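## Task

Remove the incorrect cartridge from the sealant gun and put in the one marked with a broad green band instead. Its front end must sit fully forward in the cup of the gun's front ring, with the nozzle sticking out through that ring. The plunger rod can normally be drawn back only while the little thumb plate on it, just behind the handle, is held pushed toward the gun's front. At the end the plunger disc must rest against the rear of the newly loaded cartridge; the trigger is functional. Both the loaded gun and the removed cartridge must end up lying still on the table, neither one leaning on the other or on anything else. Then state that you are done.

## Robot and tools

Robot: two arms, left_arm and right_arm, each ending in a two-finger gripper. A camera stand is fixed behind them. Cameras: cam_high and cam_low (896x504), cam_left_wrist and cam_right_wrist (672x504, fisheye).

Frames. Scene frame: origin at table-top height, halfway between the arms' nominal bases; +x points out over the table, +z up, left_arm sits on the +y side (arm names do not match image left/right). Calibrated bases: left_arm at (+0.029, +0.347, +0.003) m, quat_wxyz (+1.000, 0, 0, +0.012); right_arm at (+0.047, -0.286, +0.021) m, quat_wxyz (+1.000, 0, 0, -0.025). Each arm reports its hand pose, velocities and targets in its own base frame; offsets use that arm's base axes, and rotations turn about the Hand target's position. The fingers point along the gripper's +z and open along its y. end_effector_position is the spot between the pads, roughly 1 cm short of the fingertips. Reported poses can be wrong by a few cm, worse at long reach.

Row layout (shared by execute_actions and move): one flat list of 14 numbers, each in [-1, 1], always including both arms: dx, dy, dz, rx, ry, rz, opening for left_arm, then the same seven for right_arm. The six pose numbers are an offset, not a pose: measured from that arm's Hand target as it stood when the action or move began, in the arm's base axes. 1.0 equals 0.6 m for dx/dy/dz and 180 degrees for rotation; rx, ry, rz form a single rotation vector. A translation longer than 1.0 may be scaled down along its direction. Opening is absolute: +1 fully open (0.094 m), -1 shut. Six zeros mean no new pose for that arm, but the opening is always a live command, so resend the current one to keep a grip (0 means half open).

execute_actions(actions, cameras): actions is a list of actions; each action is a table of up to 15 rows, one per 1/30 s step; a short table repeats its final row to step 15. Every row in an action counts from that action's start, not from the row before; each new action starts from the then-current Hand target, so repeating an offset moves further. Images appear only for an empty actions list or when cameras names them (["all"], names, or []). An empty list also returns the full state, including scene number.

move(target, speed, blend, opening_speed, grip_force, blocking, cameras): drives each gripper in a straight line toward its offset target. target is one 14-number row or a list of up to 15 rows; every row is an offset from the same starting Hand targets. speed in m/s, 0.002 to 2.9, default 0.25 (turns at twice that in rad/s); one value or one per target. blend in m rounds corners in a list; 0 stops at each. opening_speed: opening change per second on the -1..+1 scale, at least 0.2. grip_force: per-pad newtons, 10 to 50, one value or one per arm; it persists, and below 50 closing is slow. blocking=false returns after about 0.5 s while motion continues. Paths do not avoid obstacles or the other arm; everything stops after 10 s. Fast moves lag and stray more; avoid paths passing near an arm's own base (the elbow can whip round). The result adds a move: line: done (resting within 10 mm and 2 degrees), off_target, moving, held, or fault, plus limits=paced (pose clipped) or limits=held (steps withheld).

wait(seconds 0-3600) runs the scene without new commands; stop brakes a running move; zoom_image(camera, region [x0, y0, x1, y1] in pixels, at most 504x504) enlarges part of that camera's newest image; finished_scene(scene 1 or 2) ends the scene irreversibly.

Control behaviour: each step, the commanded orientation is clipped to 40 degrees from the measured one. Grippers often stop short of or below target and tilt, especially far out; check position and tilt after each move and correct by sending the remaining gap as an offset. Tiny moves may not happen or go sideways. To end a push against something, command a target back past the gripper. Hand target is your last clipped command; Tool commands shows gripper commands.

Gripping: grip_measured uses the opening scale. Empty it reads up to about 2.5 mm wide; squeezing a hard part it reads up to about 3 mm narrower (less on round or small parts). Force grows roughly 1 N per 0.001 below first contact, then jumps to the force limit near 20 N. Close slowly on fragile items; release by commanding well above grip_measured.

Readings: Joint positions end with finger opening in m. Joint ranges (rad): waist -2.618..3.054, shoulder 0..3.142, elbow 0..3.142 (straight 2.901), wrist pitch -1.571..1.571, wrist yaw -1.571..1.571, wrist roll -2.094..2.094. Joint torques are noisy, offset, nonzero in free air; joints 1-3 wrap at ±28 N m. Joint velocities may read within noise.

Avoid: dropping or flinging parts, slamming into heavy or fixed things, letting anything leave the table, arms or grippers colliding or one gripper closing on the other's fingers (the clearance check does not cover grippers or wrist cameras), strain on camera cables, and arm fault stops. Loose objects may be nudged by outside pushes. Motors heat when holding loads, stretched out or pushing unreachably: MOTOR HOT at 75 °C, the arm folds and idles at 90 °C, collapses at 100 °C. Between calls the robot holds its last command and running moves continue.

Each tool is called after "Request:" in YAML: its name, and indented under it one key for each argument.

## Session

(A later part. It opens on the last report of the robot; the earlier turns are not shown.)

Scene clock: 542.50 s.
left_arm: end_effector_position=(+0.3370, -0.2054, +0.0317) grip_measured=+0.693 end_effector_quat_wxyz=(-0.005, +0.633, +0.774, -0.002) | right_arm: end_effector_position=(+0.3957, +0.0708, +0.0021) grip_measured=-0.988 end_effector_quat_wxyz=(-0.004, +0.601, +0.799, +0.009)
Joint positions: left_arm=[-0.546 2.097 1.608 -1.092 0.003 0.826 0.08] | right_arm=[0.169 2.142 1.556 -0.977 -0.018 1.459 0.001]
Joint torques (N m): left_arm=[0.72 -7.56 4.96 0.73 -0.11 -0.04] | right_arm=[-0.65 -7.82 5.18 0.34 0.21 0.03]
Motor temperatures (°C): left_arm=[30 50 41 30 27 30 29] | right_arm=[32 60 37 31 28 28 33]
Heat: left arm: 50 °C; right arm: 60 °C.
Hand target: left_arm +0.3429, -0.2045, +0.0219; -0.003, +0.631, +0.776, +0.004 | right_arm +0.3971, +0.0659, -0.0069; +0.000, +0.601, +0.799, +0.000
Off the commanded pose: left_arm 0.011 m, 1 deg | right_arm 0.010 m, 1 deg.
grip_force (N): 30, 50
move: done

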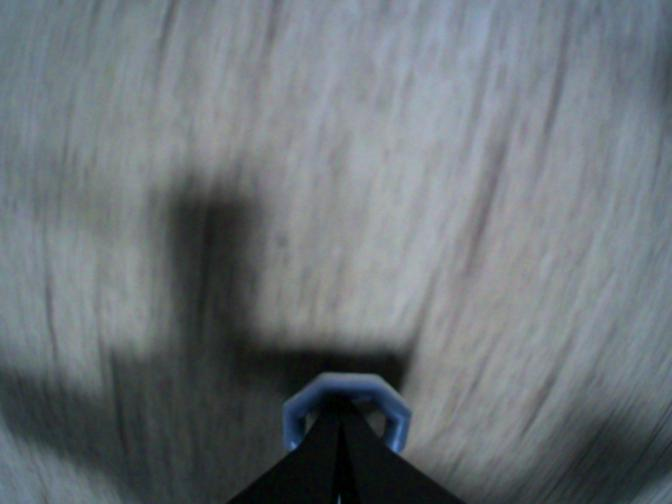

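Request:
move:
  target:
    - [0,0,0,0,0,0,0.3,-0.013,0.048,0,0,0,0,-1]
  speed: 0.05
  cameras: ["cam_left_wrist","cam_right_wrist"]

Scene clock: 544.90 s.
left_arm: end_effector_position=(+0.3370, -0.2054, +0.0317) grip_measured=+0.693 end_effector_quat_wxyz=(-0.005, +0.633, +0.774, -0.002) | right_arm: end_effector_position=(+0.3928, +0.0759, +0.0004) grip_measured=-0.988 end_effector_quat_wxyz=(+0.020, +0.605, +0.796, -0.016)
Joint positions: left_arm=[-0.546 2.097 1.608 -1.092 0.003 0.826 0.08] | right_arm=[0.213 2.142 1.548 -0.975 0.052 1.513 0.001]
Joint torques (N m): left_arm=[0.72 -7.53 5 0.72 -0.11 -0.03] | right_arm=[2.32 -8.39 4.9 0.34 -0.39 0.25]
Motor temperatures (°C): left_arm=[30 50 41 30 27 30 29] | right_arm=[32 60 37 31 28 28 33]
Heat: left arm: 50 °C; right arm: 60 °C.
Hand target: left_arm +0.3429, -0.2045, +0.0219; -0.003, +0.631, +0.776, +0.004 | right_arm +0.3893, +0.0947, -0.0069; +0.000, +0.601, +0.799, +0.000
Off the commanded pose: left_arm 0.011 m, 1 deg | right_arm 0.021 m, 3 deg.
grip_force (N): 30, 50
move: off_target (right_arm)

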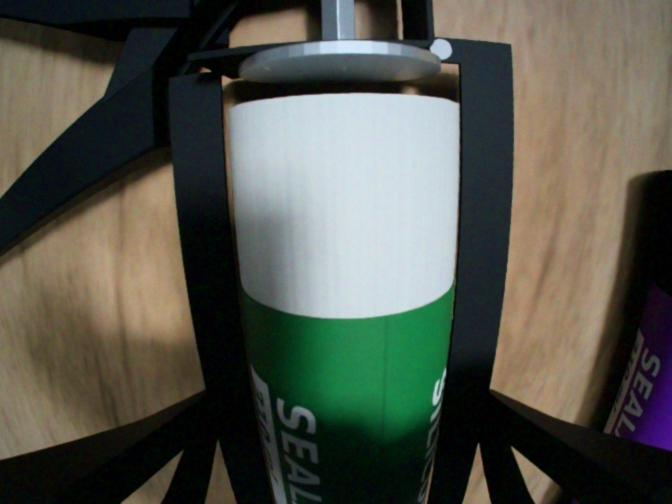

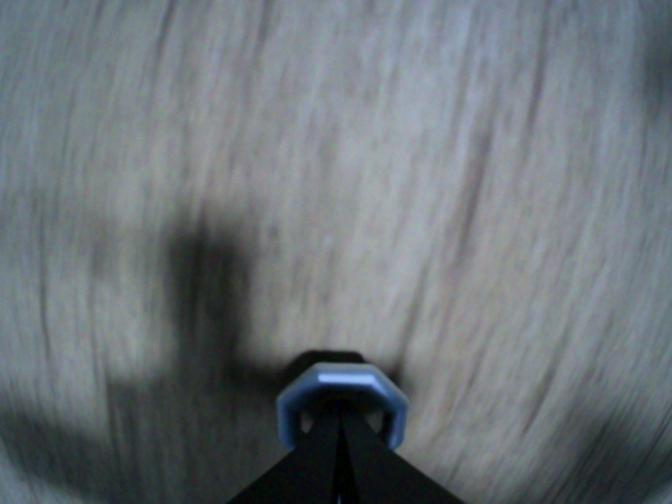

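Pushing on the ring; friction not yet overcome. Push further.

Request:
move:
  target:
    - [0,0,0,0,0,0,0.3,-0.013,0.045,0,0,0,0,-1]
  speed: 0.05
  cameras: ["cam_left_wrist"]

Scene clock: 547.27 s.
left_arm: end_effector_position=(+0.3364, -0.2006, +0.0317) grip_measured=+0.693 end_effector_quat_wxyz=(-0.012, +0.636, +0.772, +0.006) | right_arm: end_effector_position=(+0.3909, +0.0851, +0.0012) grip_measured=-0.988 end_effector_quat_wxyz=(+0.048, +0.611, +0.790, -0.035)
Joint positions: left_arm=[-0.544 2.097 1.608 -1.104 -0.014 0.834 0.08] | right_arm=[0.266 2.142 1.547 -0.975 0.119 1.583 0.001]
Joint torques (N m): left_arm=[0.55 -7.53 5.04 0.83 0.07 -0.11] | right_arm=[4 -8.68 5 0.3 -0.96 0.26]
Motor temperatures (°C): left_arm=[30 50 41 30 27 30 29] | right_arm=[32 59 37 31 28 28 33]
Heat: left arm: 50 °C; right arm: 59 °C.
Hand target: left_arm +0.3429, -0.2045, +0.0219; -0.003, +0.631, +0.776, +0.004 | right_arm +0.3814, +0.1218, -0.0070; +0.000, +0.601, +0.799, +0.000
Off the commanded pose: left_arm 0.012 m, 1 deg | right_arm 0.039 m, 7 deg.
grip_force (N): 30, 50
move: off_target (right_arm)

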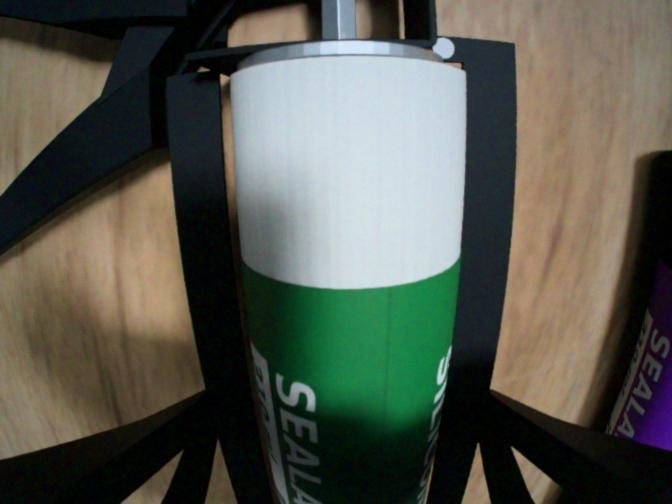

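Request:
move:
  target:
    - [0.012,-0.05,0,0,0,0,0.3,-0.013,0.045,0,0,0,0,-1]
  speed: 0.05
  cameras: ["cam_left_wrist","cam_low","cam_right_wrist"]

Request:
zoom_image:
  camera: "cam_low"
  region: [430, 200, 730, 330]

Scene clock: 551.57 s.
left_arm: end_effector_position=(+0.3386, -0.1987, +0.0317) grip_measured=+0.693 end_effector_quat_wxyz=(-0.047, +0.640, +0.766, +0.037) | right_arm: end_effector_position=(+0.3867, +0.0904, +0.0034) grip_measured=-0.988 end_effector_quat_wxyz=(+0.079, +0.615, +0.782, -0.062)
Joint positions: left_arm=[-0.568 2.161 1.703 -1.197 -0.085 0.82 0.08] | right_arm=[0.317 2.142 1.547 -0.991 0.201 1.651 0.001]
Joint torques (N m): left_arm=[-2.22 -6.6 8.05 1.06 0.74 -0.41] | right_arm=[5.83 -8.64 5.87 0.29 -1.62 0.19]
Motor temperatures (°C): left_arm=[30 50 41 30 27 30 29] | right_arm=[32 59 37 31 28 28 33]
Heat: left arm: 50 °C; right arm: 59 °C.
Hand target: left_arm +0.3501, -0.2346, +0.0219; -0.003, +0.631, +0.776, +0.004 | right_arm +0.3736, +0.1487, -0.0070; +0.000, +0.601, +0.799, +0.000
Off the commanded pose: left_arm 0.039 m, 6 deg | right_arm 0.061 m, 12 deg.
grip_force (N): 30, 50
move: off_target (left_arm, right_arm)
Images, in order (width x height): cam_low 896x504, cam_left_wrist 672x504, cam_right_wrist 672x504.

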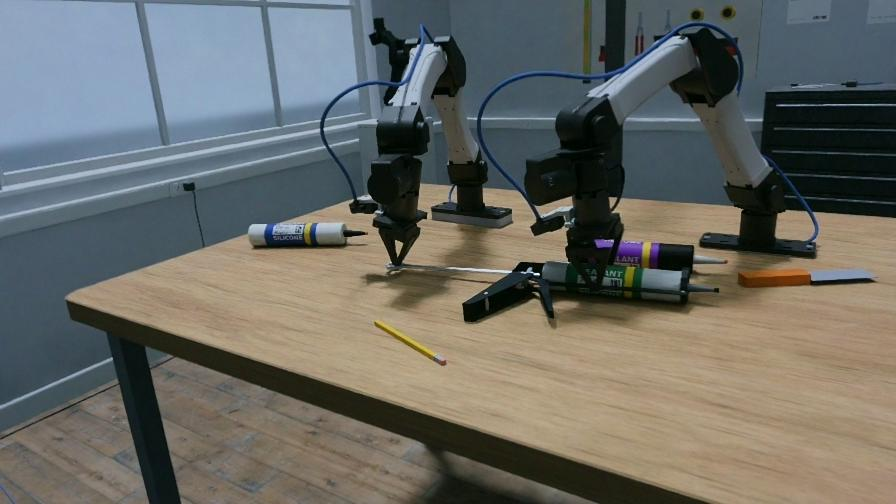

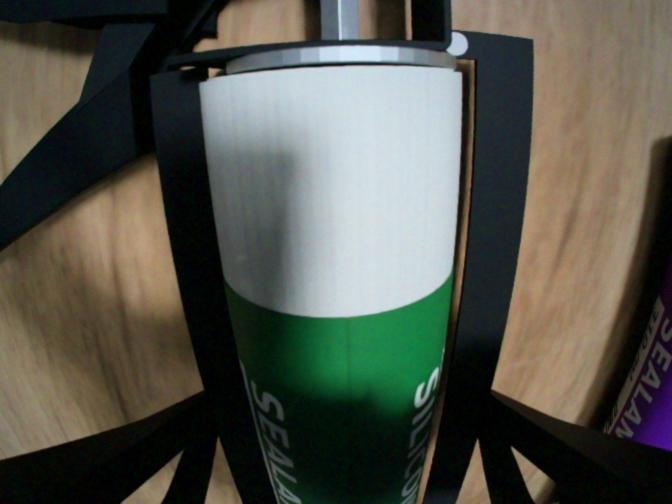

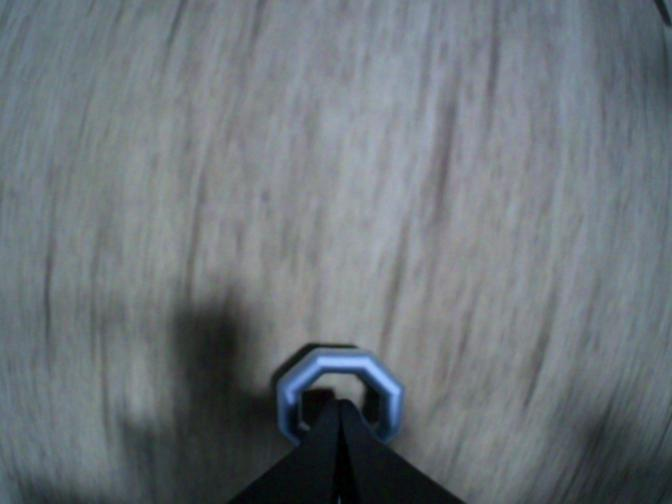

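Scaled by 1.680 from the camera's image (finer frame: 1280x720).

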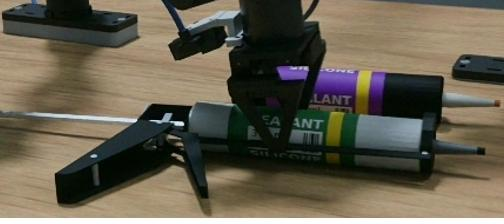

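Request:
move:
  target:
    - [0.012,-0.06,0,0,0,0,0.3,-0.025,0.1,0,0,0,0,-1]
  speed: 0.06
  grip_force: [50,50]
  cameras: ["cam_left_wrist","cam_low","cam_right_wrist"]

Request:
zoom_image:
  camera: "cam_low"
  region: [480, 230, 730, 320]

Scene clock: 571.77 s.
left_arm: end_effector_position=(+0.3478, -0.2389, +0.0321) grip_measured=+0.674 end_effector_quat_wxyz=(-0.040, +0.629, +0.776, +0.028) | right_arm: end_effector_position=(+0.3552, +0.2028, -0.0029) grip_measured=-0.988 end_effector_quat_wxyz=(+0.004, +0.597, +0.802, -0.003)
Joint positions: left_arm=[-0.627 2.275 1.894 -1.265 -0.06 0.733 0.079] | right_arm=[0.523 2.184 1.603 -0.992 0.009 1.802 0.001]
Joint torques (N m): left_arm=[-2.24 -7.45 8.02 1.03 0.49 -0.16] | right_arm=[0.27 -7.75 7.92 0.2 -0.04 0.24]
Motor temperatures (°C): left_arm=[30 50 42 30 28 30 29] | right_arm=[33 56 37 31 30 28 34]
Heat: left arm: 50 °C; right arm: 56 °C.
Hand target: left_arm +0.3573, -0.2707, +0.0219; -0.003, +0.631, +0.776, +0.004 | right_arm +0.3585, +0.2087, -0.0070; +0.000, +0.601, +0.799, +0.000
Off the commanded pose: left_arm 0.035 m, 5 deg | right_arm 0.008 m, 1 deg.
move: off_target (left_arm)
Images, in order (width x height): cam_low 896x504, cam_left_wrist 672x504, cam_right_wrist 672x504.

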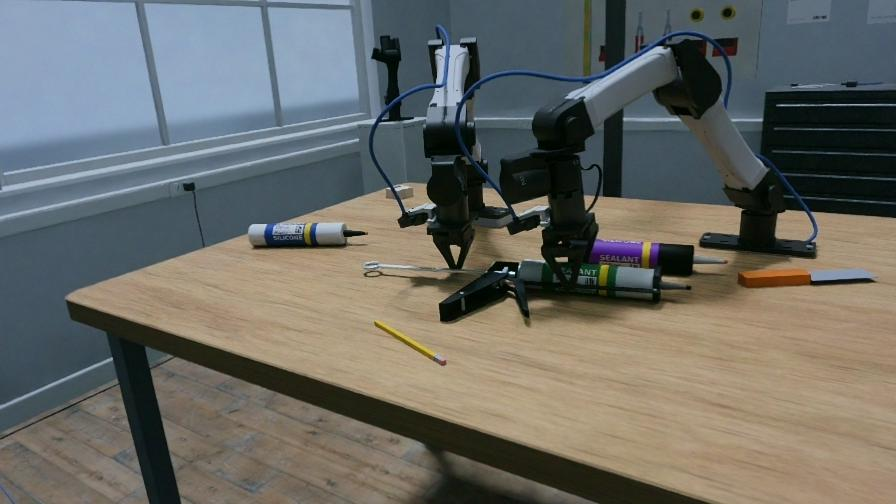

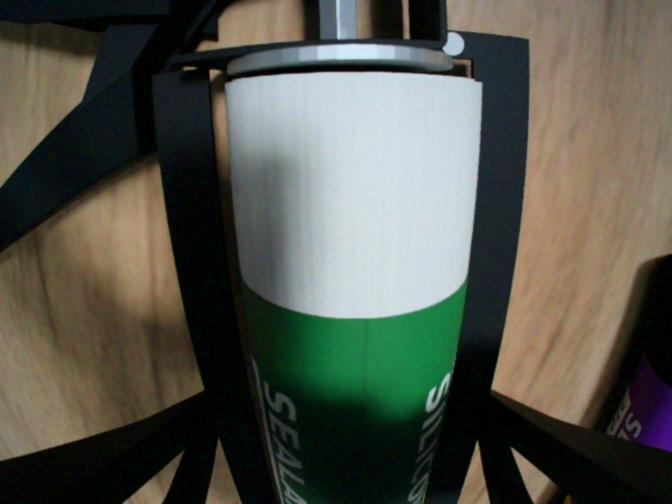

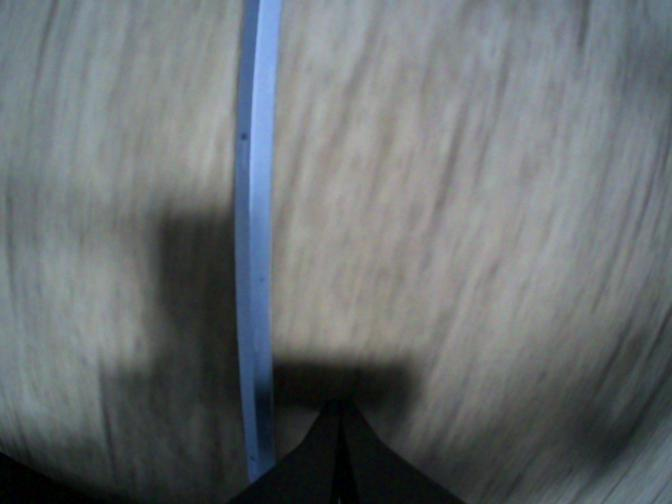

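Scaled by 2.016 from the camera's image (finer frame: 1280x720).

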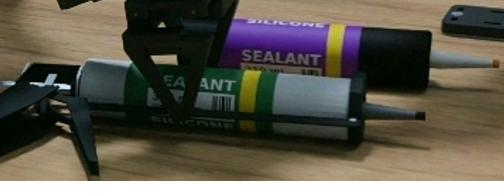

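Request:
move:
  target:
    - [-0.016,0.053,0,0,0,0,0.3,0,0,0.2,0,0,0,-1]
    - [-0.016,0.053,0,0,0,0,0.3,0.136,0.319,0.19,0.0658,-0.0656,0.497,-1]
  speed: 0.3
  cameras: ["cam_left_wrist","cam_right_wrist"]

Scene clock: 581.63 s.
left_arm: end_effector_position=(+0.3467, -0.2372, +0.0310) grip_measured=+0.674 end_effector_quat_wxyz=(-0.009, +0.629, +0.777, +0.013) | right_arm: end_effector_position=(+0.3890, +0.2723, +0.1142) grip_measured=-0.988 end_effector_quat_wxyz=(+0.022, +0.372, +0.926, +0.058)
Joint positions: left_arm=[-0.611 2.205 1.776 -1.158 -0.027 0.749 0.079] | right_arm=[0.6 2.311 2.278 -1.417 -0.029 1.365 0.001]
Joint torques (N m): left_arm=[0.9 -9.68 3.32 0.81 0.17 0.09] | right_arm=[-0.36 -11.28 5.44 0.38 0.03 0.26]
Motor temperatures (°C): left_arm=[30 50 42 30 28 30 29] | right_arm=[33 56 37 31 29 28 34]
Heat: left arm: 50 °C; right arm: 56 °C.
Hand target: left_arm +0.3476, -0.2387, +0.0222; -0.003, +0.631, +0.776, +0.004 | right_arm +0.3879, +0.2700, +0.1159; +0.022, +0.379, +0.923, +0.057 (not the last commanded pose)
Off the commanded pose: left_arm 0.009 m, 1 deg | right_arm 0.138 m, 60 deg.
move: held (right_arm; a check stopped the path); path passed 1 of 2 targets; limits=held
pose unreachable (right arm): on one or more control steps of this call, first in action 0 (counted from 0), this arm could not follow its commanded pose, so it was not sent that pose on those steps. It may still have moved: this result reports where it is.
cause: moving toward the commanded pose would bring a part of the arm too close to another arm (this arm's fingers and the left arm's wrist (the part past joint 4), 20 mm apart when this arm was first held).

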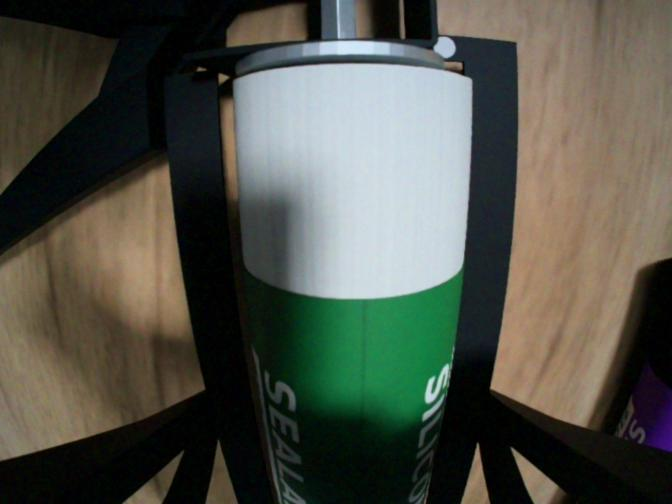

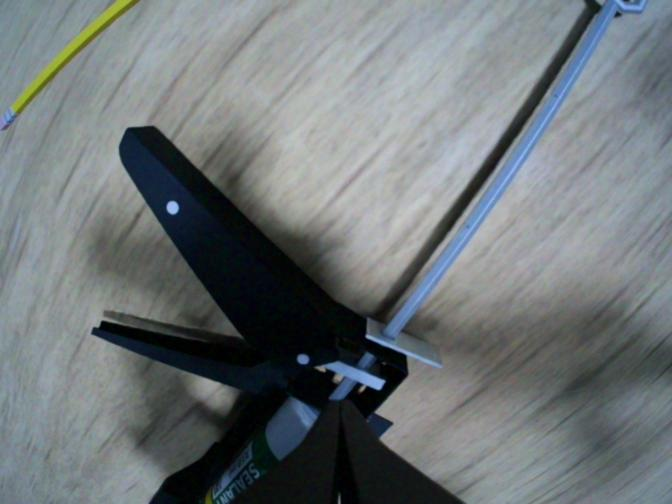

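Request:
move:
  target:
    - [0.0,0,0,0,0,0,0.3,0.137,-0.05,0.03,0,0,0,-1]
    - [0.022,-0.1,0,0,0,0,0.3,0.157,0.05,0.03,0.0361,-0.0348,0.3353,-1]
    - [0.022,-0.1,0,0,0,0,0.3,0.157,0.15,0,0.0361,-0.0348,0.3353,-1]
  speed: 0.2
  cameras: ["cam_left_wrist","cam_right_wrist","cam_high"]

Scene clock: 594.10 s.
left_arm: end_effector_position=(+0.3516, -0.2613, +0.0327) grip_measured=+0.674 end_effector_quat_wxyz=(-0.038, +0.622, +0.781, +0.026) | right_arm: end_effector_position=(+0.4767, +0.2844, +0.1391) grip_measured=-0.988 end_effector_quat_wxyz=(+0.115, -0.049, +0.978, +0.169)
Joint positions: left_arm=[-0.66 2.349 2.023 -1.32 -0.052 0.683 0.079] | right_arm=[0.472 2.598 2.844 -1.461 -0.212 0.409 0.001]
Joint torques (N m): left_arm=[0.28 -10.96 5.26 0.28 -0.01 -0.02] | right_arm=[-0.23 -11.95 5.85 0.84 -0.08 0.13]
Motor temperatures (°C): left_arm=[30 52 42 30 28 30 30] | right_arm=[33 57 37 31 29 28 34]
Heat: left arm: 52 °C; right arm: 57 °C.
Hand target: left_arm +0.3517, -0.2615, +0.0324; -0.037, +0.622, +0.781, +0.025 (not the last commanded pose) | right_arm +0.4765, +0.2839, +0.1389; +0.114, -0.047, +0.978, +0.168 (not the last commanded pose)
Off the commanded pose: left_arm 0.040 m, 5 deg | right_arm 0.079 m, 16 deg.
elbow stopped short (right arm): the move would have taken joint 3 (elbow) straighter than the controller allows.
move: held (left_arm, right_arm; a check stopped the path); path passed 1 of 3 targets; limits=held
pose unreachable (left arm): on one or more control steps of this call, first in action 0 (counted from 0), this arm could not follow its commanded pose, so it was not sent that pose on those steps. It may still have moved: this result reports where it is.
cause: moving toward the commanded pose would bring a part of the arm too close to another arm (this arm's wrist (the part past joint 4) and the right arm's fingers, along the way the arms are being sent, or toward where that arm still pushes).
pose unreachable (right arm): on one or more control steps of this call, first in action 0 (counted from 0), this arm could not follow its commanded pose, so it was not sent that pose on those steps. It may still have moved: this result reports where it is.
cause: moving toward the commanded pose would bring a part of the arm too close to another arm (this arm's gripper housing and the left arm's wrist (the part past joint 4), at the place that arm was heading or pushing toward when its own hold began).
Images, in order (width x height): cam_high 896x504, cam_left_wrist 672x504, cam_right_wrist 672x504.

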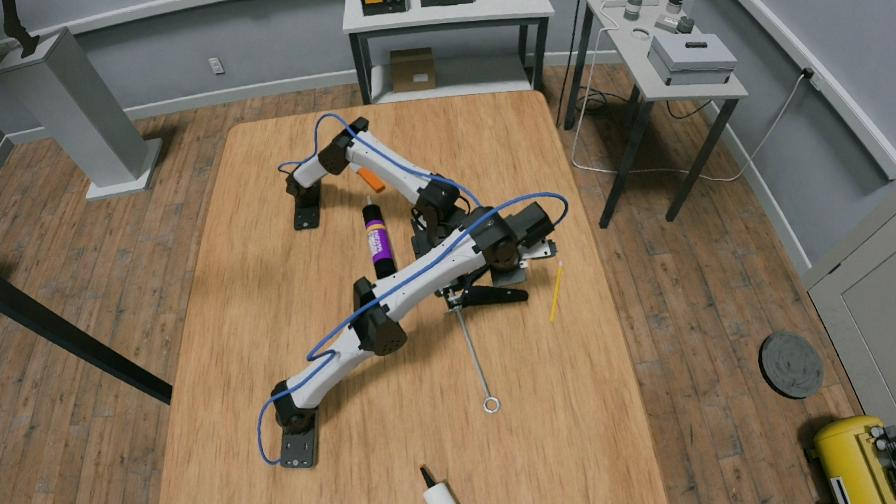

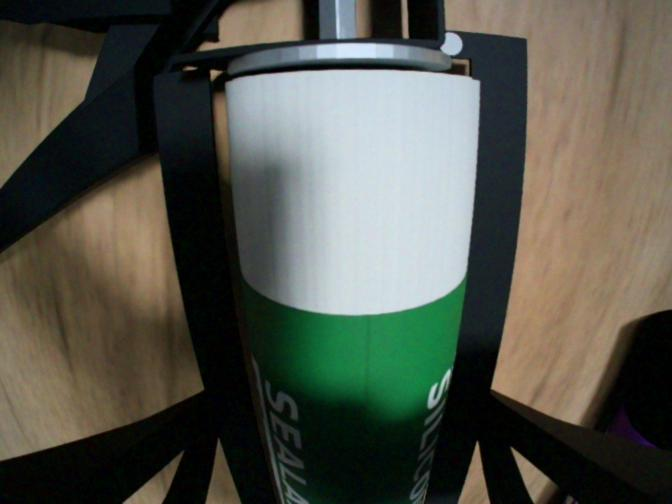

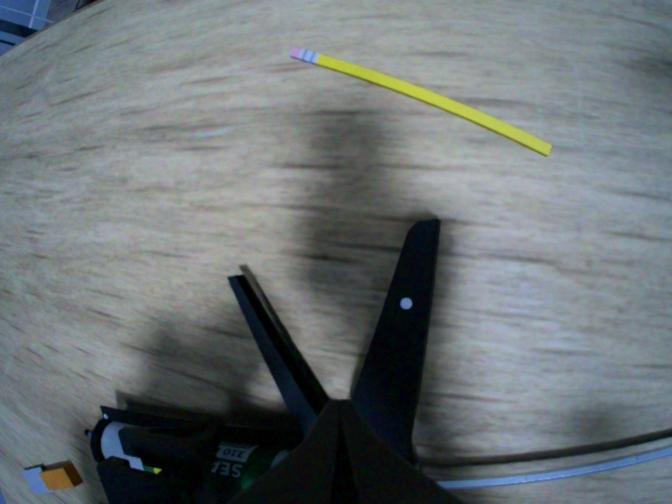

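Request:
move:
  target:
    - [0,0,0,0,0,0,1,0,-0.05,0.05,0,0,0,-1]
    - [0,0,0.1,0,0,0,1,0,-0.05,0.05,0,0,0,-1]
    - [-0.023,0.131,0.1,-0.027,-0.0086,0,1,0,-0.05,0.05,0,0,0,-1]
  speed: 0.2
  cameras: ["cam_left_wrist"]

Scene clock: 605.70 s.
left_arm: end_effector_position=(+0.3352, -0.1812, +0.0803) grip_measured=+0.998 end_effector_quat_wxyz=(-0.026, +0.619, +0.785, +0.005) | right_arm: end_effector_position=(+0.4789, +0.2520, +0.1344) grip_measured=-0.988 end_effector_quat_wxyz=(+0.093, -0.028, +0.983, +0.154)
Joint positions: left_arm=[-0.504 2.051 1.733 -1.302 -0.018 0.832 0.094] | right_arm=[0.417 2.598 2.844 -1.522 -0.212 0.392 0.001]
Joint torques (N m): left_arm=[0.99 -12.34 4.77 0.47 0.16 0.13] | right_arm=[-0.18 -16.02 7.99 0.65 -0.25 -0.23]
Motor temperatures (°C): left_arm=[30 52 42 30 27 30 30] | right_arm=[32 58 38 31 28 28 34]
Heat: left arm: 52 °C; right arm: 58 °C.
Hand target: left_arm +0.3379, -0.1829, +0.0925; +0.000, +0.623, +0.782, +0.000 | right_arm +0.4765, +0.2538, +0.1689; +0.114, -0.047, +0.978, +0.168
Off the commanded pose: left_arm 0.013 m, 3 deg | right_arm 0.035 m, 4 deg.
elbow stopped short (right arm): the move would have taken joint 3 (elbow) straighter than the controller allows.
move: off_target (left_arm, right_arm)

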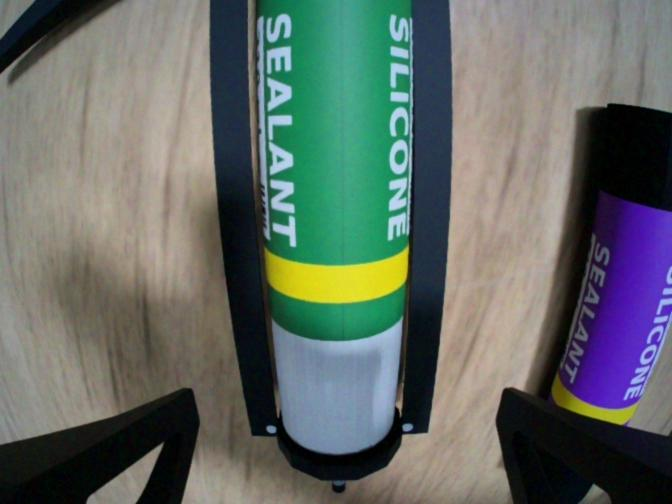

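Request:
move:
  target:
    - [0,0,-0.104,0,0,0,1,0,0.0,-0.05,0,0,0,-1]
    - [0,0,-0.104,0,0,0,0.3,0,0.29,-0.14,0,0,0,-1]
  speed: 0.2
  cameras: ["cam_left_wrist","cam_right_wrist"]

Scene clock: 613.13 s.
left_arm: end_effector_position=(+0.3344, -0.1786, +0.0355) grip_measured=+0.309 end_effector_quat_wxyz=(-0.011, +0.619, +0.785, +0.006) | right_arm: end_effector_position=(+0.4701, +0.4230, +0.0919) grip_measured=-0.988 end_effector_quat_wxyz=(+0.175, -0.046, +0.958, +0.223)
Joint positions: left_arm=[-0.498 2.044 1.543 -1.089 -0.016 0.836 0.061] | right_arm=[0.694 2.741 2.841 -1.11 -0.14 0.638 0.001]
Joint torques (N m): left_arm=[0.44 -8.34 4.48 0.75 0.14 0.08] | right_arm=[0.25 -10.59 8.92 1.41 0.08 0.2]
Motor temperatures (°C): left_arm=[30 52 41 30 27 30 29] | right_arm=[32 61 38 32 28 28 34]
Heat: left arm: 52 °C; right arm: 61 °C.
Hand target: left_arm +0.3379, -0.1829, +0.0301; +0.000, +0.623, +0.782, +0.000 | right_arm +0.4765, +0.4278, +0.0850; +0.114, -0.047, +0.978, +0.168
Off the commanded pose: left_arm 0.008 m, 2 deg | right_arm 0.011 m, 10 deg.
elbow stopped short (right arm): the move would have taken joint 3 (elbow) straighter than the controller allows.
move: off_target (right_arm); target 2's new opening was sent with left_arm's hand 0.011 m and 2 deg from that target

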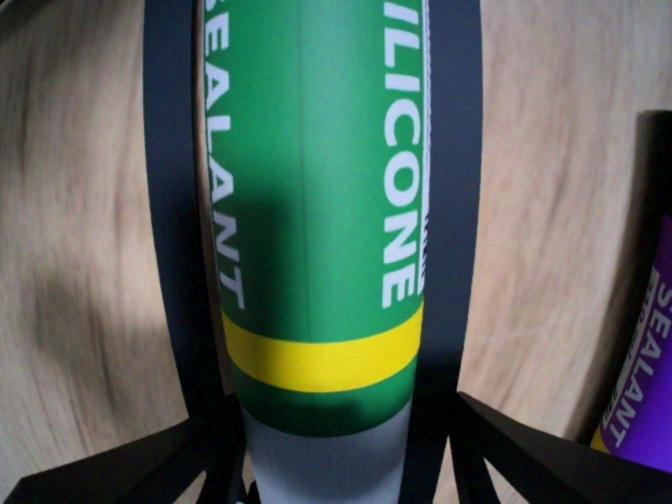

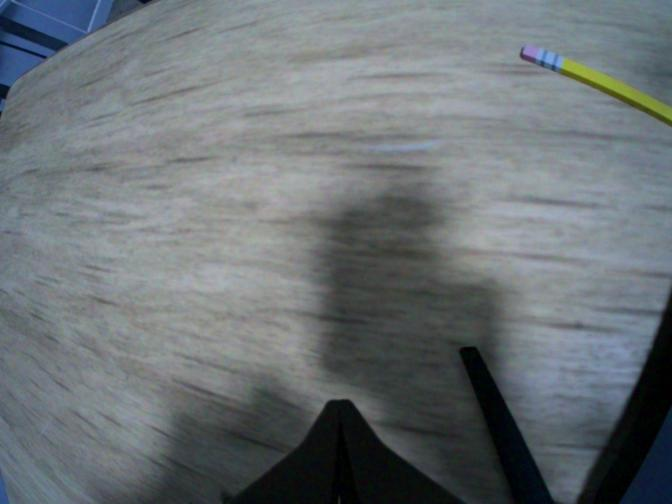

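Request:
move:
  target:
    - [0,0,0.012,0,0,0,1,0,0.0,0,0,0,0,-1]
    - [0,0,-0.014,0,0,0,1,-0.005,0,-0.08,-0.03,0,0,-1]
    - [0,0,-0.014,0,0,0,0.3,-0.005,0,-0.15,-0.03,0,0,-1]
  speed: 0.15
  cameras: ["cam_left_wrist","cam_right_wrist"]

Scene clock: 622.93 s.
left_arm: end_effector_position=(+0.3408, -0.1815, +0.0304) grip_measured=+0.311 end_effector_quat_wxyz=(+0.006, +0.618, +0.786, +0.007) | right_arm: end_effector_position=(+0.4718, +0.4223, +0.0062) grip_measured=-0.988 end_effector_quat_wxyz=(+0.157, -0.043, +0.972, +0.168)
Joint positions: left_arm=[-0.495 2.044 1.522 -1.034 -0.013 0.839 0.062] | right_arm=[0.711 2.89 2.845 -1.066 -0.068 0.638 0.001]
Joint torques (N m): left_arm=[0.16 -7.68 4.51 0.55 0.12 0.07] | right_arm=[0.66 -10.8 8.75 1.18 0.13 -0.02]
Motor temperatures (°C): left_arm=[30 53 41 30 27 30 29] | right_arm=[32 62 38 32 28 28 34]
Heat: left arm: 53 °C; right arm: 62 °C.
Hand target: left_arm +0.3379, -0.1829, +0.0217; +0.000, +0.623, +0.782, +0.000 | right_arm +0.4736, +0.4278, -0.0049; +0.112, -0.052, +0.985, +0.122
Off the commanded pose: left_arm 0.009 m, 1 deg | right_arm 0.013 m, 8 deg.
elbow stopped short (right arm): the move would have taken joint 3 (elbow) straighter than the controller allows.
move: off_target (right_arm); target 3's new opening was sent with left_arm's hand 0.011 m and 1 deg from that target

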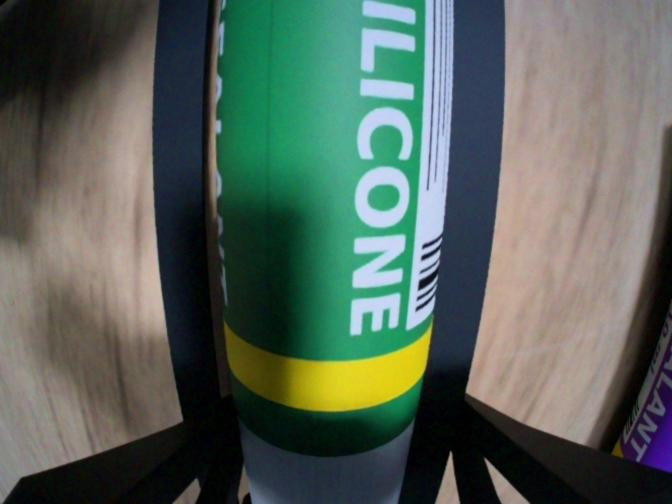

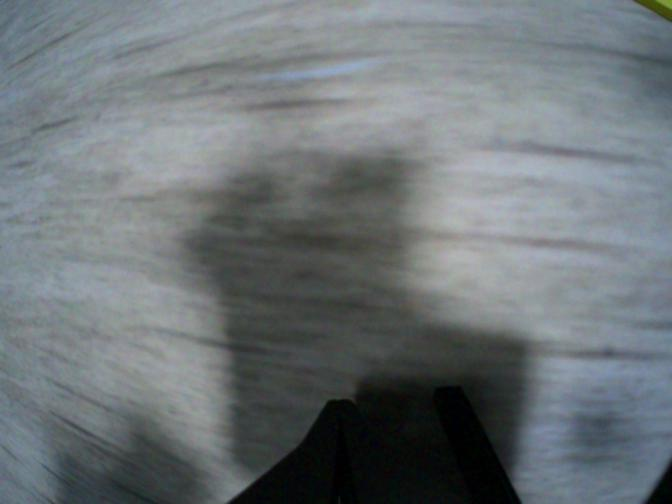

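Request:
move:
  target:
    - [0,0,0.01,0,0,0,-0.25,0,0.0,0,0,0,0,-1]
    - [0,0,0.01,0,0,0,-0.25,0.0,-0.09,0,0,0,0,-1]
  speed: 0.08
  cameras: ["cam_left_wrist","cam_right_wrist","cam_low"]

Request:
zoom_image:
  camera: "cam_low"
  region: [430, 200, 730, 350]

Scene clock: 628.90 s.
left_arm: end_effector_position=(+0.3408, -0.1815, +0.0304) grip_measured=+0.279 end_effector_quat_wxyz=(+0.006, +0.619, +0.786, +0.007) | right_arm: end_effector_position=(+0.4753, +0.3928, -0.0049) grip_measured=-0.988 end_effector_quat_wxyz=(+0.130, -0.057, +0.979, +0.147)
Joint positions: left_arm=[-0.495 2.044 1.522 -1.034 -0.013 0.839 0.06] | right_arm=[0.665 2.89 2.83 -1.127 -0.091 0.567 0.001]
Joint torques (N m): left_arm=[0.2 -8.14 5.68 0.33 0.12 0.07] | right_arm=[-2 -13.96 6.3 0.33 0.06 -0.05]
Motor temperatures (°C): left_arm=[30 53 40 30 27 30 29] | right_arm=[32 62 39 32 28 28 34]
Heat: left arm: 53 °C; right arm: 62 °C.
Hand target: left_arm +0.3379, -0.1829, +0.0277; +0.000, +0.623, +0.782, +0.000 | right_arm +0.4735, +0.3739, -0.0050; +0.112, -0.052, +0.985, +0.122
Off the commanded pose: left_arm 0.004 m, 1 deg | right_arm 0.019 m, 4 deg.
elbow stopped short (right arm): the move would have taken joint 3 (elbow) straighter than the controller allows.
move: off_target (right_arm)
Images, in order (width x height): cam_low 896x504, cam_left_wrist 672x504, cam_right_wrist 672x504.

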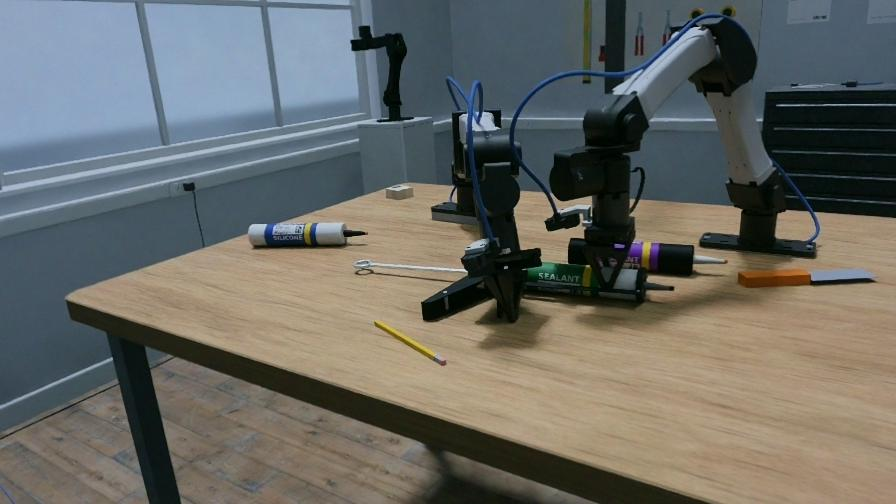

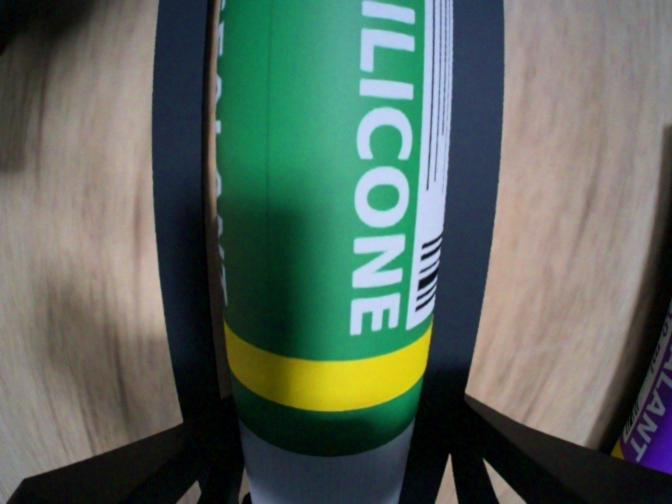

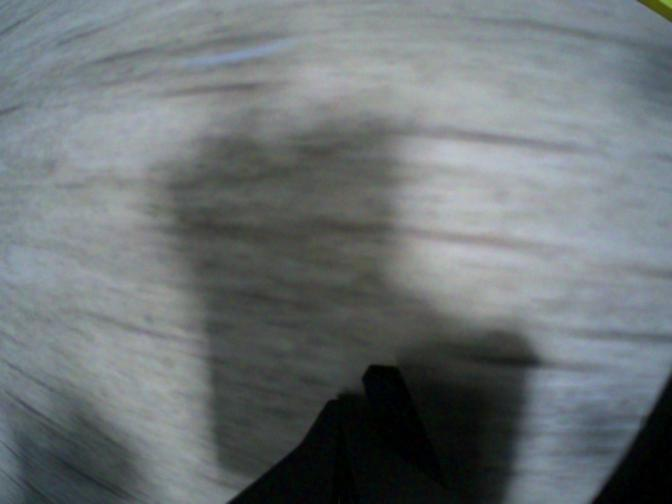

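Scaled by 1.680 from the camera's image (finer frame: 1280x720).

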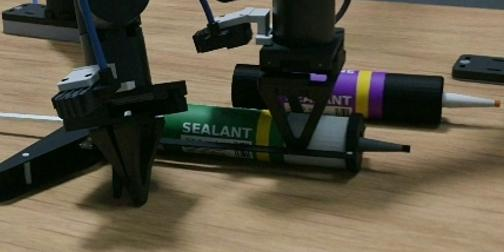

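Request:
move:
  target:
    - [0,0,0,0,0,0,-0.25,0.01,-0.07,0,0,0,0,-1]
  speed: 0.08
  cameras: ["cam_left_wrist","cam_right_wrist","cam_low"]

Request:
zoom_image:
  camera: "cam_low"
  region: [430, 200, 730, 350]

Scene clock: 633.63 s.
left_arm: end_effector_position=(+0.3430, -0.1835, +0.0304) grip_measured=+0.279 end_effector_quat_wxyz=(+0.012, +0.625, +0.781, +0.007) | right_arm: end_effector_position=(+0.4715, +0.3718, -0.0056) grip_measured=-0.988 end_effector_quat_wxyz=(+0.112, -0.076, +0.976, +0.168)
Joint positions: left_arm=[-0.496 2.044 1.522 -1.023 -0.01 0.854 0.06] | right_arm=[0.618 2.698 2.442 -0.944 -0.171 0.494 0.001]
Joint torques (N m): left_arm=[0.18 -8.24 5.74 0.24 0.09 -0.07] | right_arm=[-4.37 -14.84 4.52 0.24 0.55 0]
Motor temperatures (°C): left_arm=[30 53 40 30 27 30 29] | right_arm=[32 63 38 32 28 28 34]
Heat: left arm: 53 °C; right arm: 63 °C.
Hand target: left_arm +0.3379, -0.1829, +0.0277; +0.000, +0.623, +0.782, +0.000 | right_arm +0.4795, +0.3318, -0.0050; +0.111, -0.052, +0.985, +0.122
Off the commanded pose: left_arm 0.006 m, 2 deg | right_arm 0.041 m, 6 deg.
move: off_target (right_arm)
Images, in order (width x height): cam_low 896x504, cam_left_wrist 672x504, cam_right_wrist 672x504.

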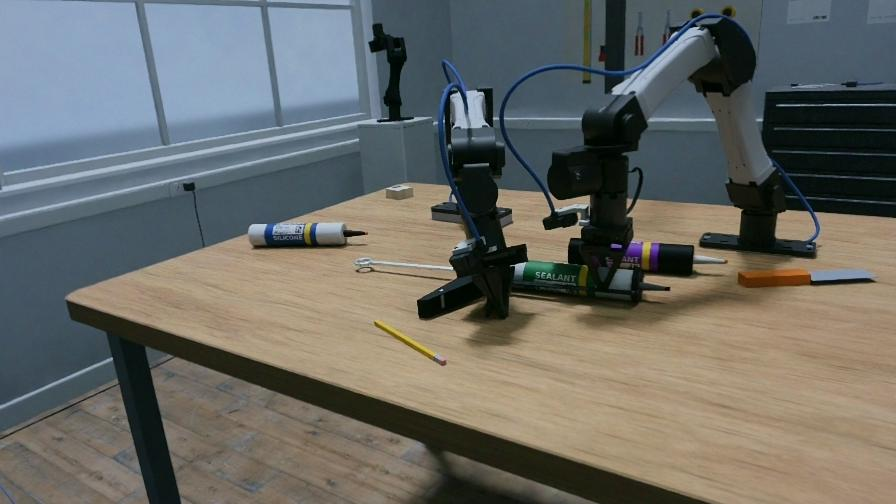

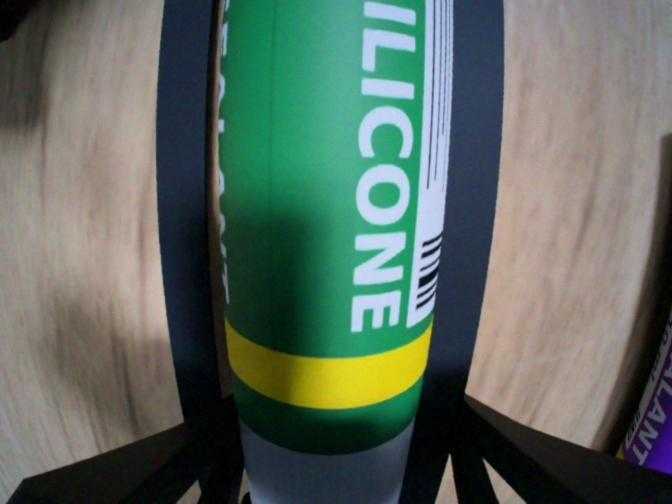

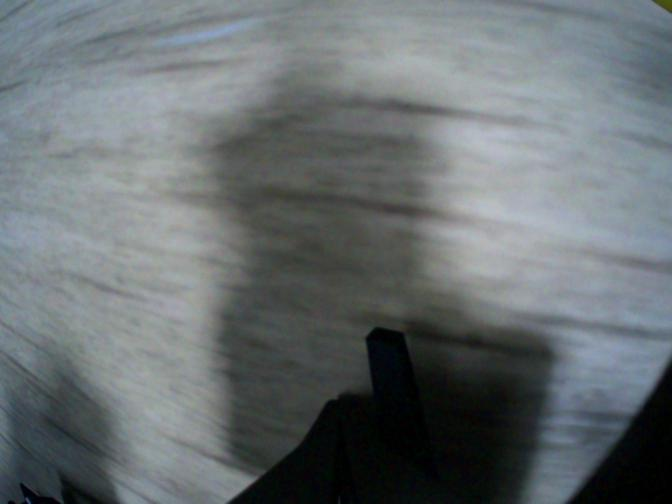

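Scaled by 1.680 from the camera's image (finer frame: 1280x720).

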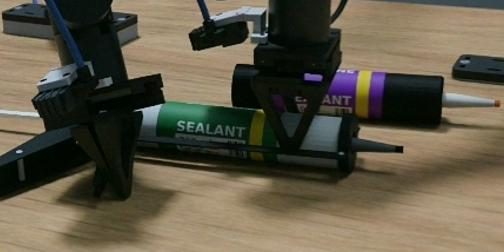

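Request:
move:
  target:
    - [0,0,0,0,0,0,-0.25,0.01,-0.08,0,0,0,0,-1]
    - [0,0,0,0,0,0,-0.25,-0.005,0.09,0,0,0,0,-1]
  speed: 0.1
  cameras: ["cam_right_wrist","cam_low"]

Request:
zoom_image:
  camera: "cam_low"
  region: [430, 200, 730, 350]

Scene clock: 639.63 s.
left_arm: end_effector_position=(+0.3446, -0.1961, +0.0308) grip_measured=+0.279 end_effector_quat_wxyz=(+0.029, +0.640, +0.767, -0.004) | right_arm: end_effector_position=(+0.4771, +0.3854, +0.0052) grip_measured=-0.988 end_effector_quat_wxyz=(+0.131, -0.057, +0.980, +0.142)
Joint positions: left_arm=[-0.509 2.044 1.522 -0.992 0.019 0.882 0.06] | right_arm=[0.655 2.875 2.841 -1.158 -0.086 0.556 0.001]
Joint torques (N m): left_arm=[1.54 -8.34 5.78 -0.03 -0.18 -0.33] | right_arm=[0.35 -10.96 8.96 0.79 0.1 0.19]
Motor temperatures (°C): left_arm=[30 53 40 30 27 30 30] | right_arm=[32 64 38 32 28 28 33]
Heat: left arm: 53 °C; right arm: 64 °C.
Hand target: left_arm +0.3379, -0.1829, +0.0277; +0.000, +0.623, +0.782, +0.000 | right_arm +0.4766, +0.3858, -0.0050; +0.112, -0.052, +0.985, +0.122
Off the commanded pose: left_arm 0.015 m, 4 deg | right_arm 0.010 m, 3 deg.
elbow stopped short (right arm): the move would have taken joint 3 (elbow) straighter than the controller allows.
move: off_target (right_arm)
Images, in order (width x height): cam_low 896x504, cam_right_wrist 672x504.

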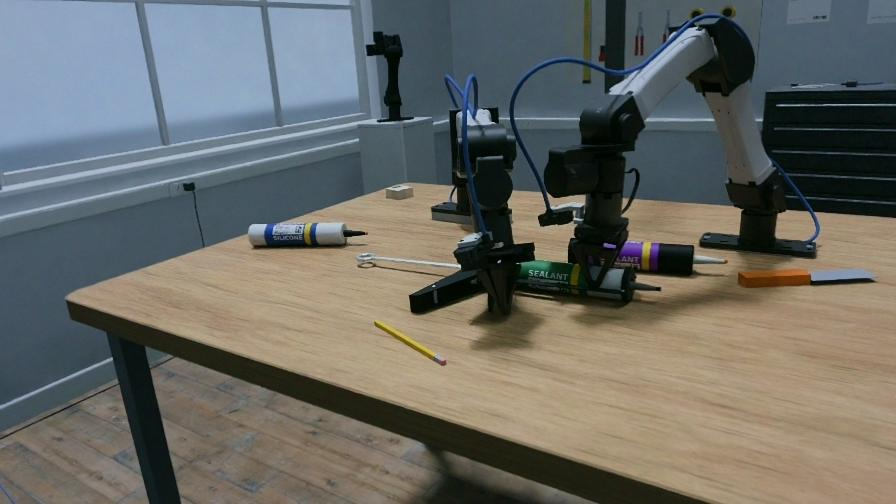

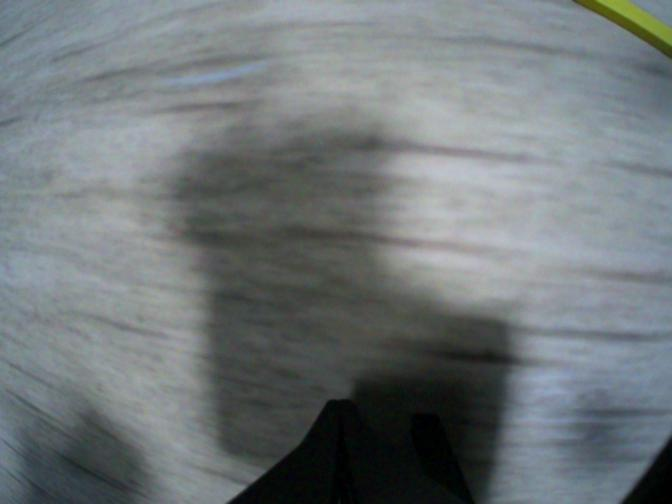

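Scaled by 1.680 from the camera's image (finer frame: 1280x720).

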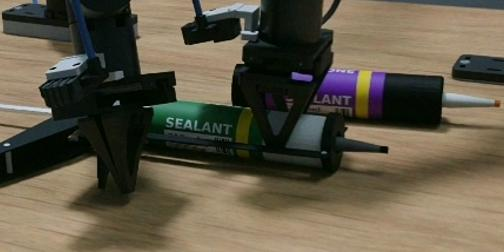

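Request:
move:
  target:
    - [-0.008,0.03,0,0,0,0,-0.25,0.01,-0.14,0,0,0,0,-1]
    - [-0.008,0.0,0,0,0,0,-0.25,0,0.0,0,0,0,0,-1]
    - [-0.008,0.03,0,0,0,0,-0.25,0.01,-0.14,0,0,0,0,-1]
    - [-0.008,0.0,0,0,0,0,-0.25,0,0.0,0.0,0,0,0,-1]
  speed: 0.15
  cameras: ["cam_left_wrist","cam_low"]

Request:
zoom_image:
  camera: "cam_low"
  region: [430, 200, 730, 350]

Scene clock: 649.47 s.
left_arm: end_effector_position=(+0.3420, -0.1950, +0.0301) grip_measured=+0.279 end_effector_quat_wxyz=(+0.035, +0.642, +0.766, -0.008) | right_arm: end_effector_position=(+0.4749, +0.3883, +0.0052) grip_measured=-0.988 end_effector_quat_wxyz=(+0.130, -0.060, +0.979, +0.143)
Joint positions: left_arm=[-0.505 2.026 1.491 -0.971 0.03 0.89 0.06] | right_arm=[0.661 2.875 2.841 -1.157 -0.087 0.556 0.001]
Joint torques (N m): left_arm=[0.54 -8.09 6.22 -0.13 -0.28 -0.44] | right_arm=[-0.27 -11.03 8.96 0.77 0.1 0.19]
Motor temperatures (°C): left_arm=[30 53 40 29 27 30 30] | right_arm=[32 65 38 32 28 28 33]
Heat: left arm: 53 °C; right arm: 65 °C.
Hand target: left_arm +0.3332, -0.1829, +0.0277; +0.000, +0.623, +0.782, +0.000 | right_arm +0.4765, +0.3859, -0.0050; +0.111, -0.052, +0.985, +0.122
Off the commanded pose: left_arm 0.015 m, 5 deg | right_arm 0.011 m, 3 deg.
elbow stopped short (right arm): the move would have taken joint 3 (elbow) straighter than the controller allows.
move: off_target (left_arm, right_arm)
Images, in order (width x height): cam_low 896x504, cam_left_wrist 672x504.

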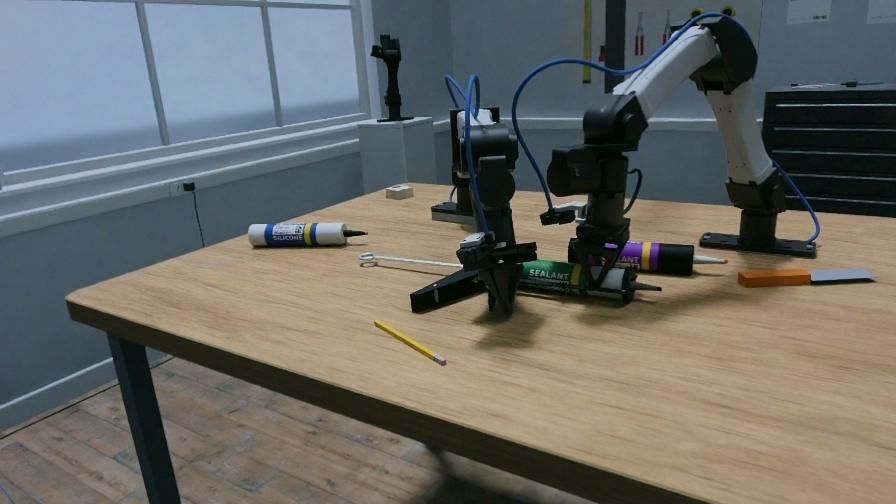

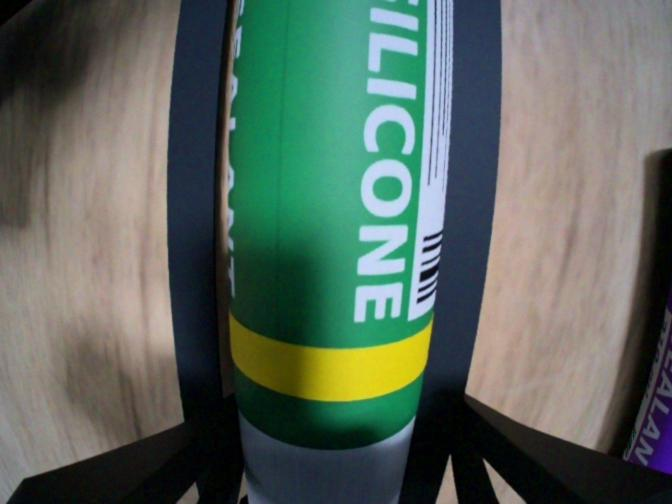

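Scaled by 1.680 from the camera's image (finer frame: 1280x720).

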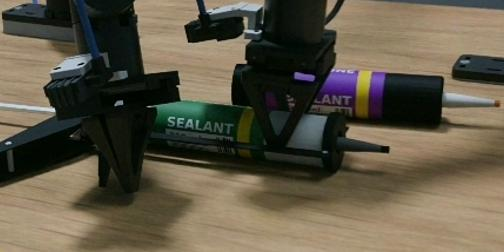

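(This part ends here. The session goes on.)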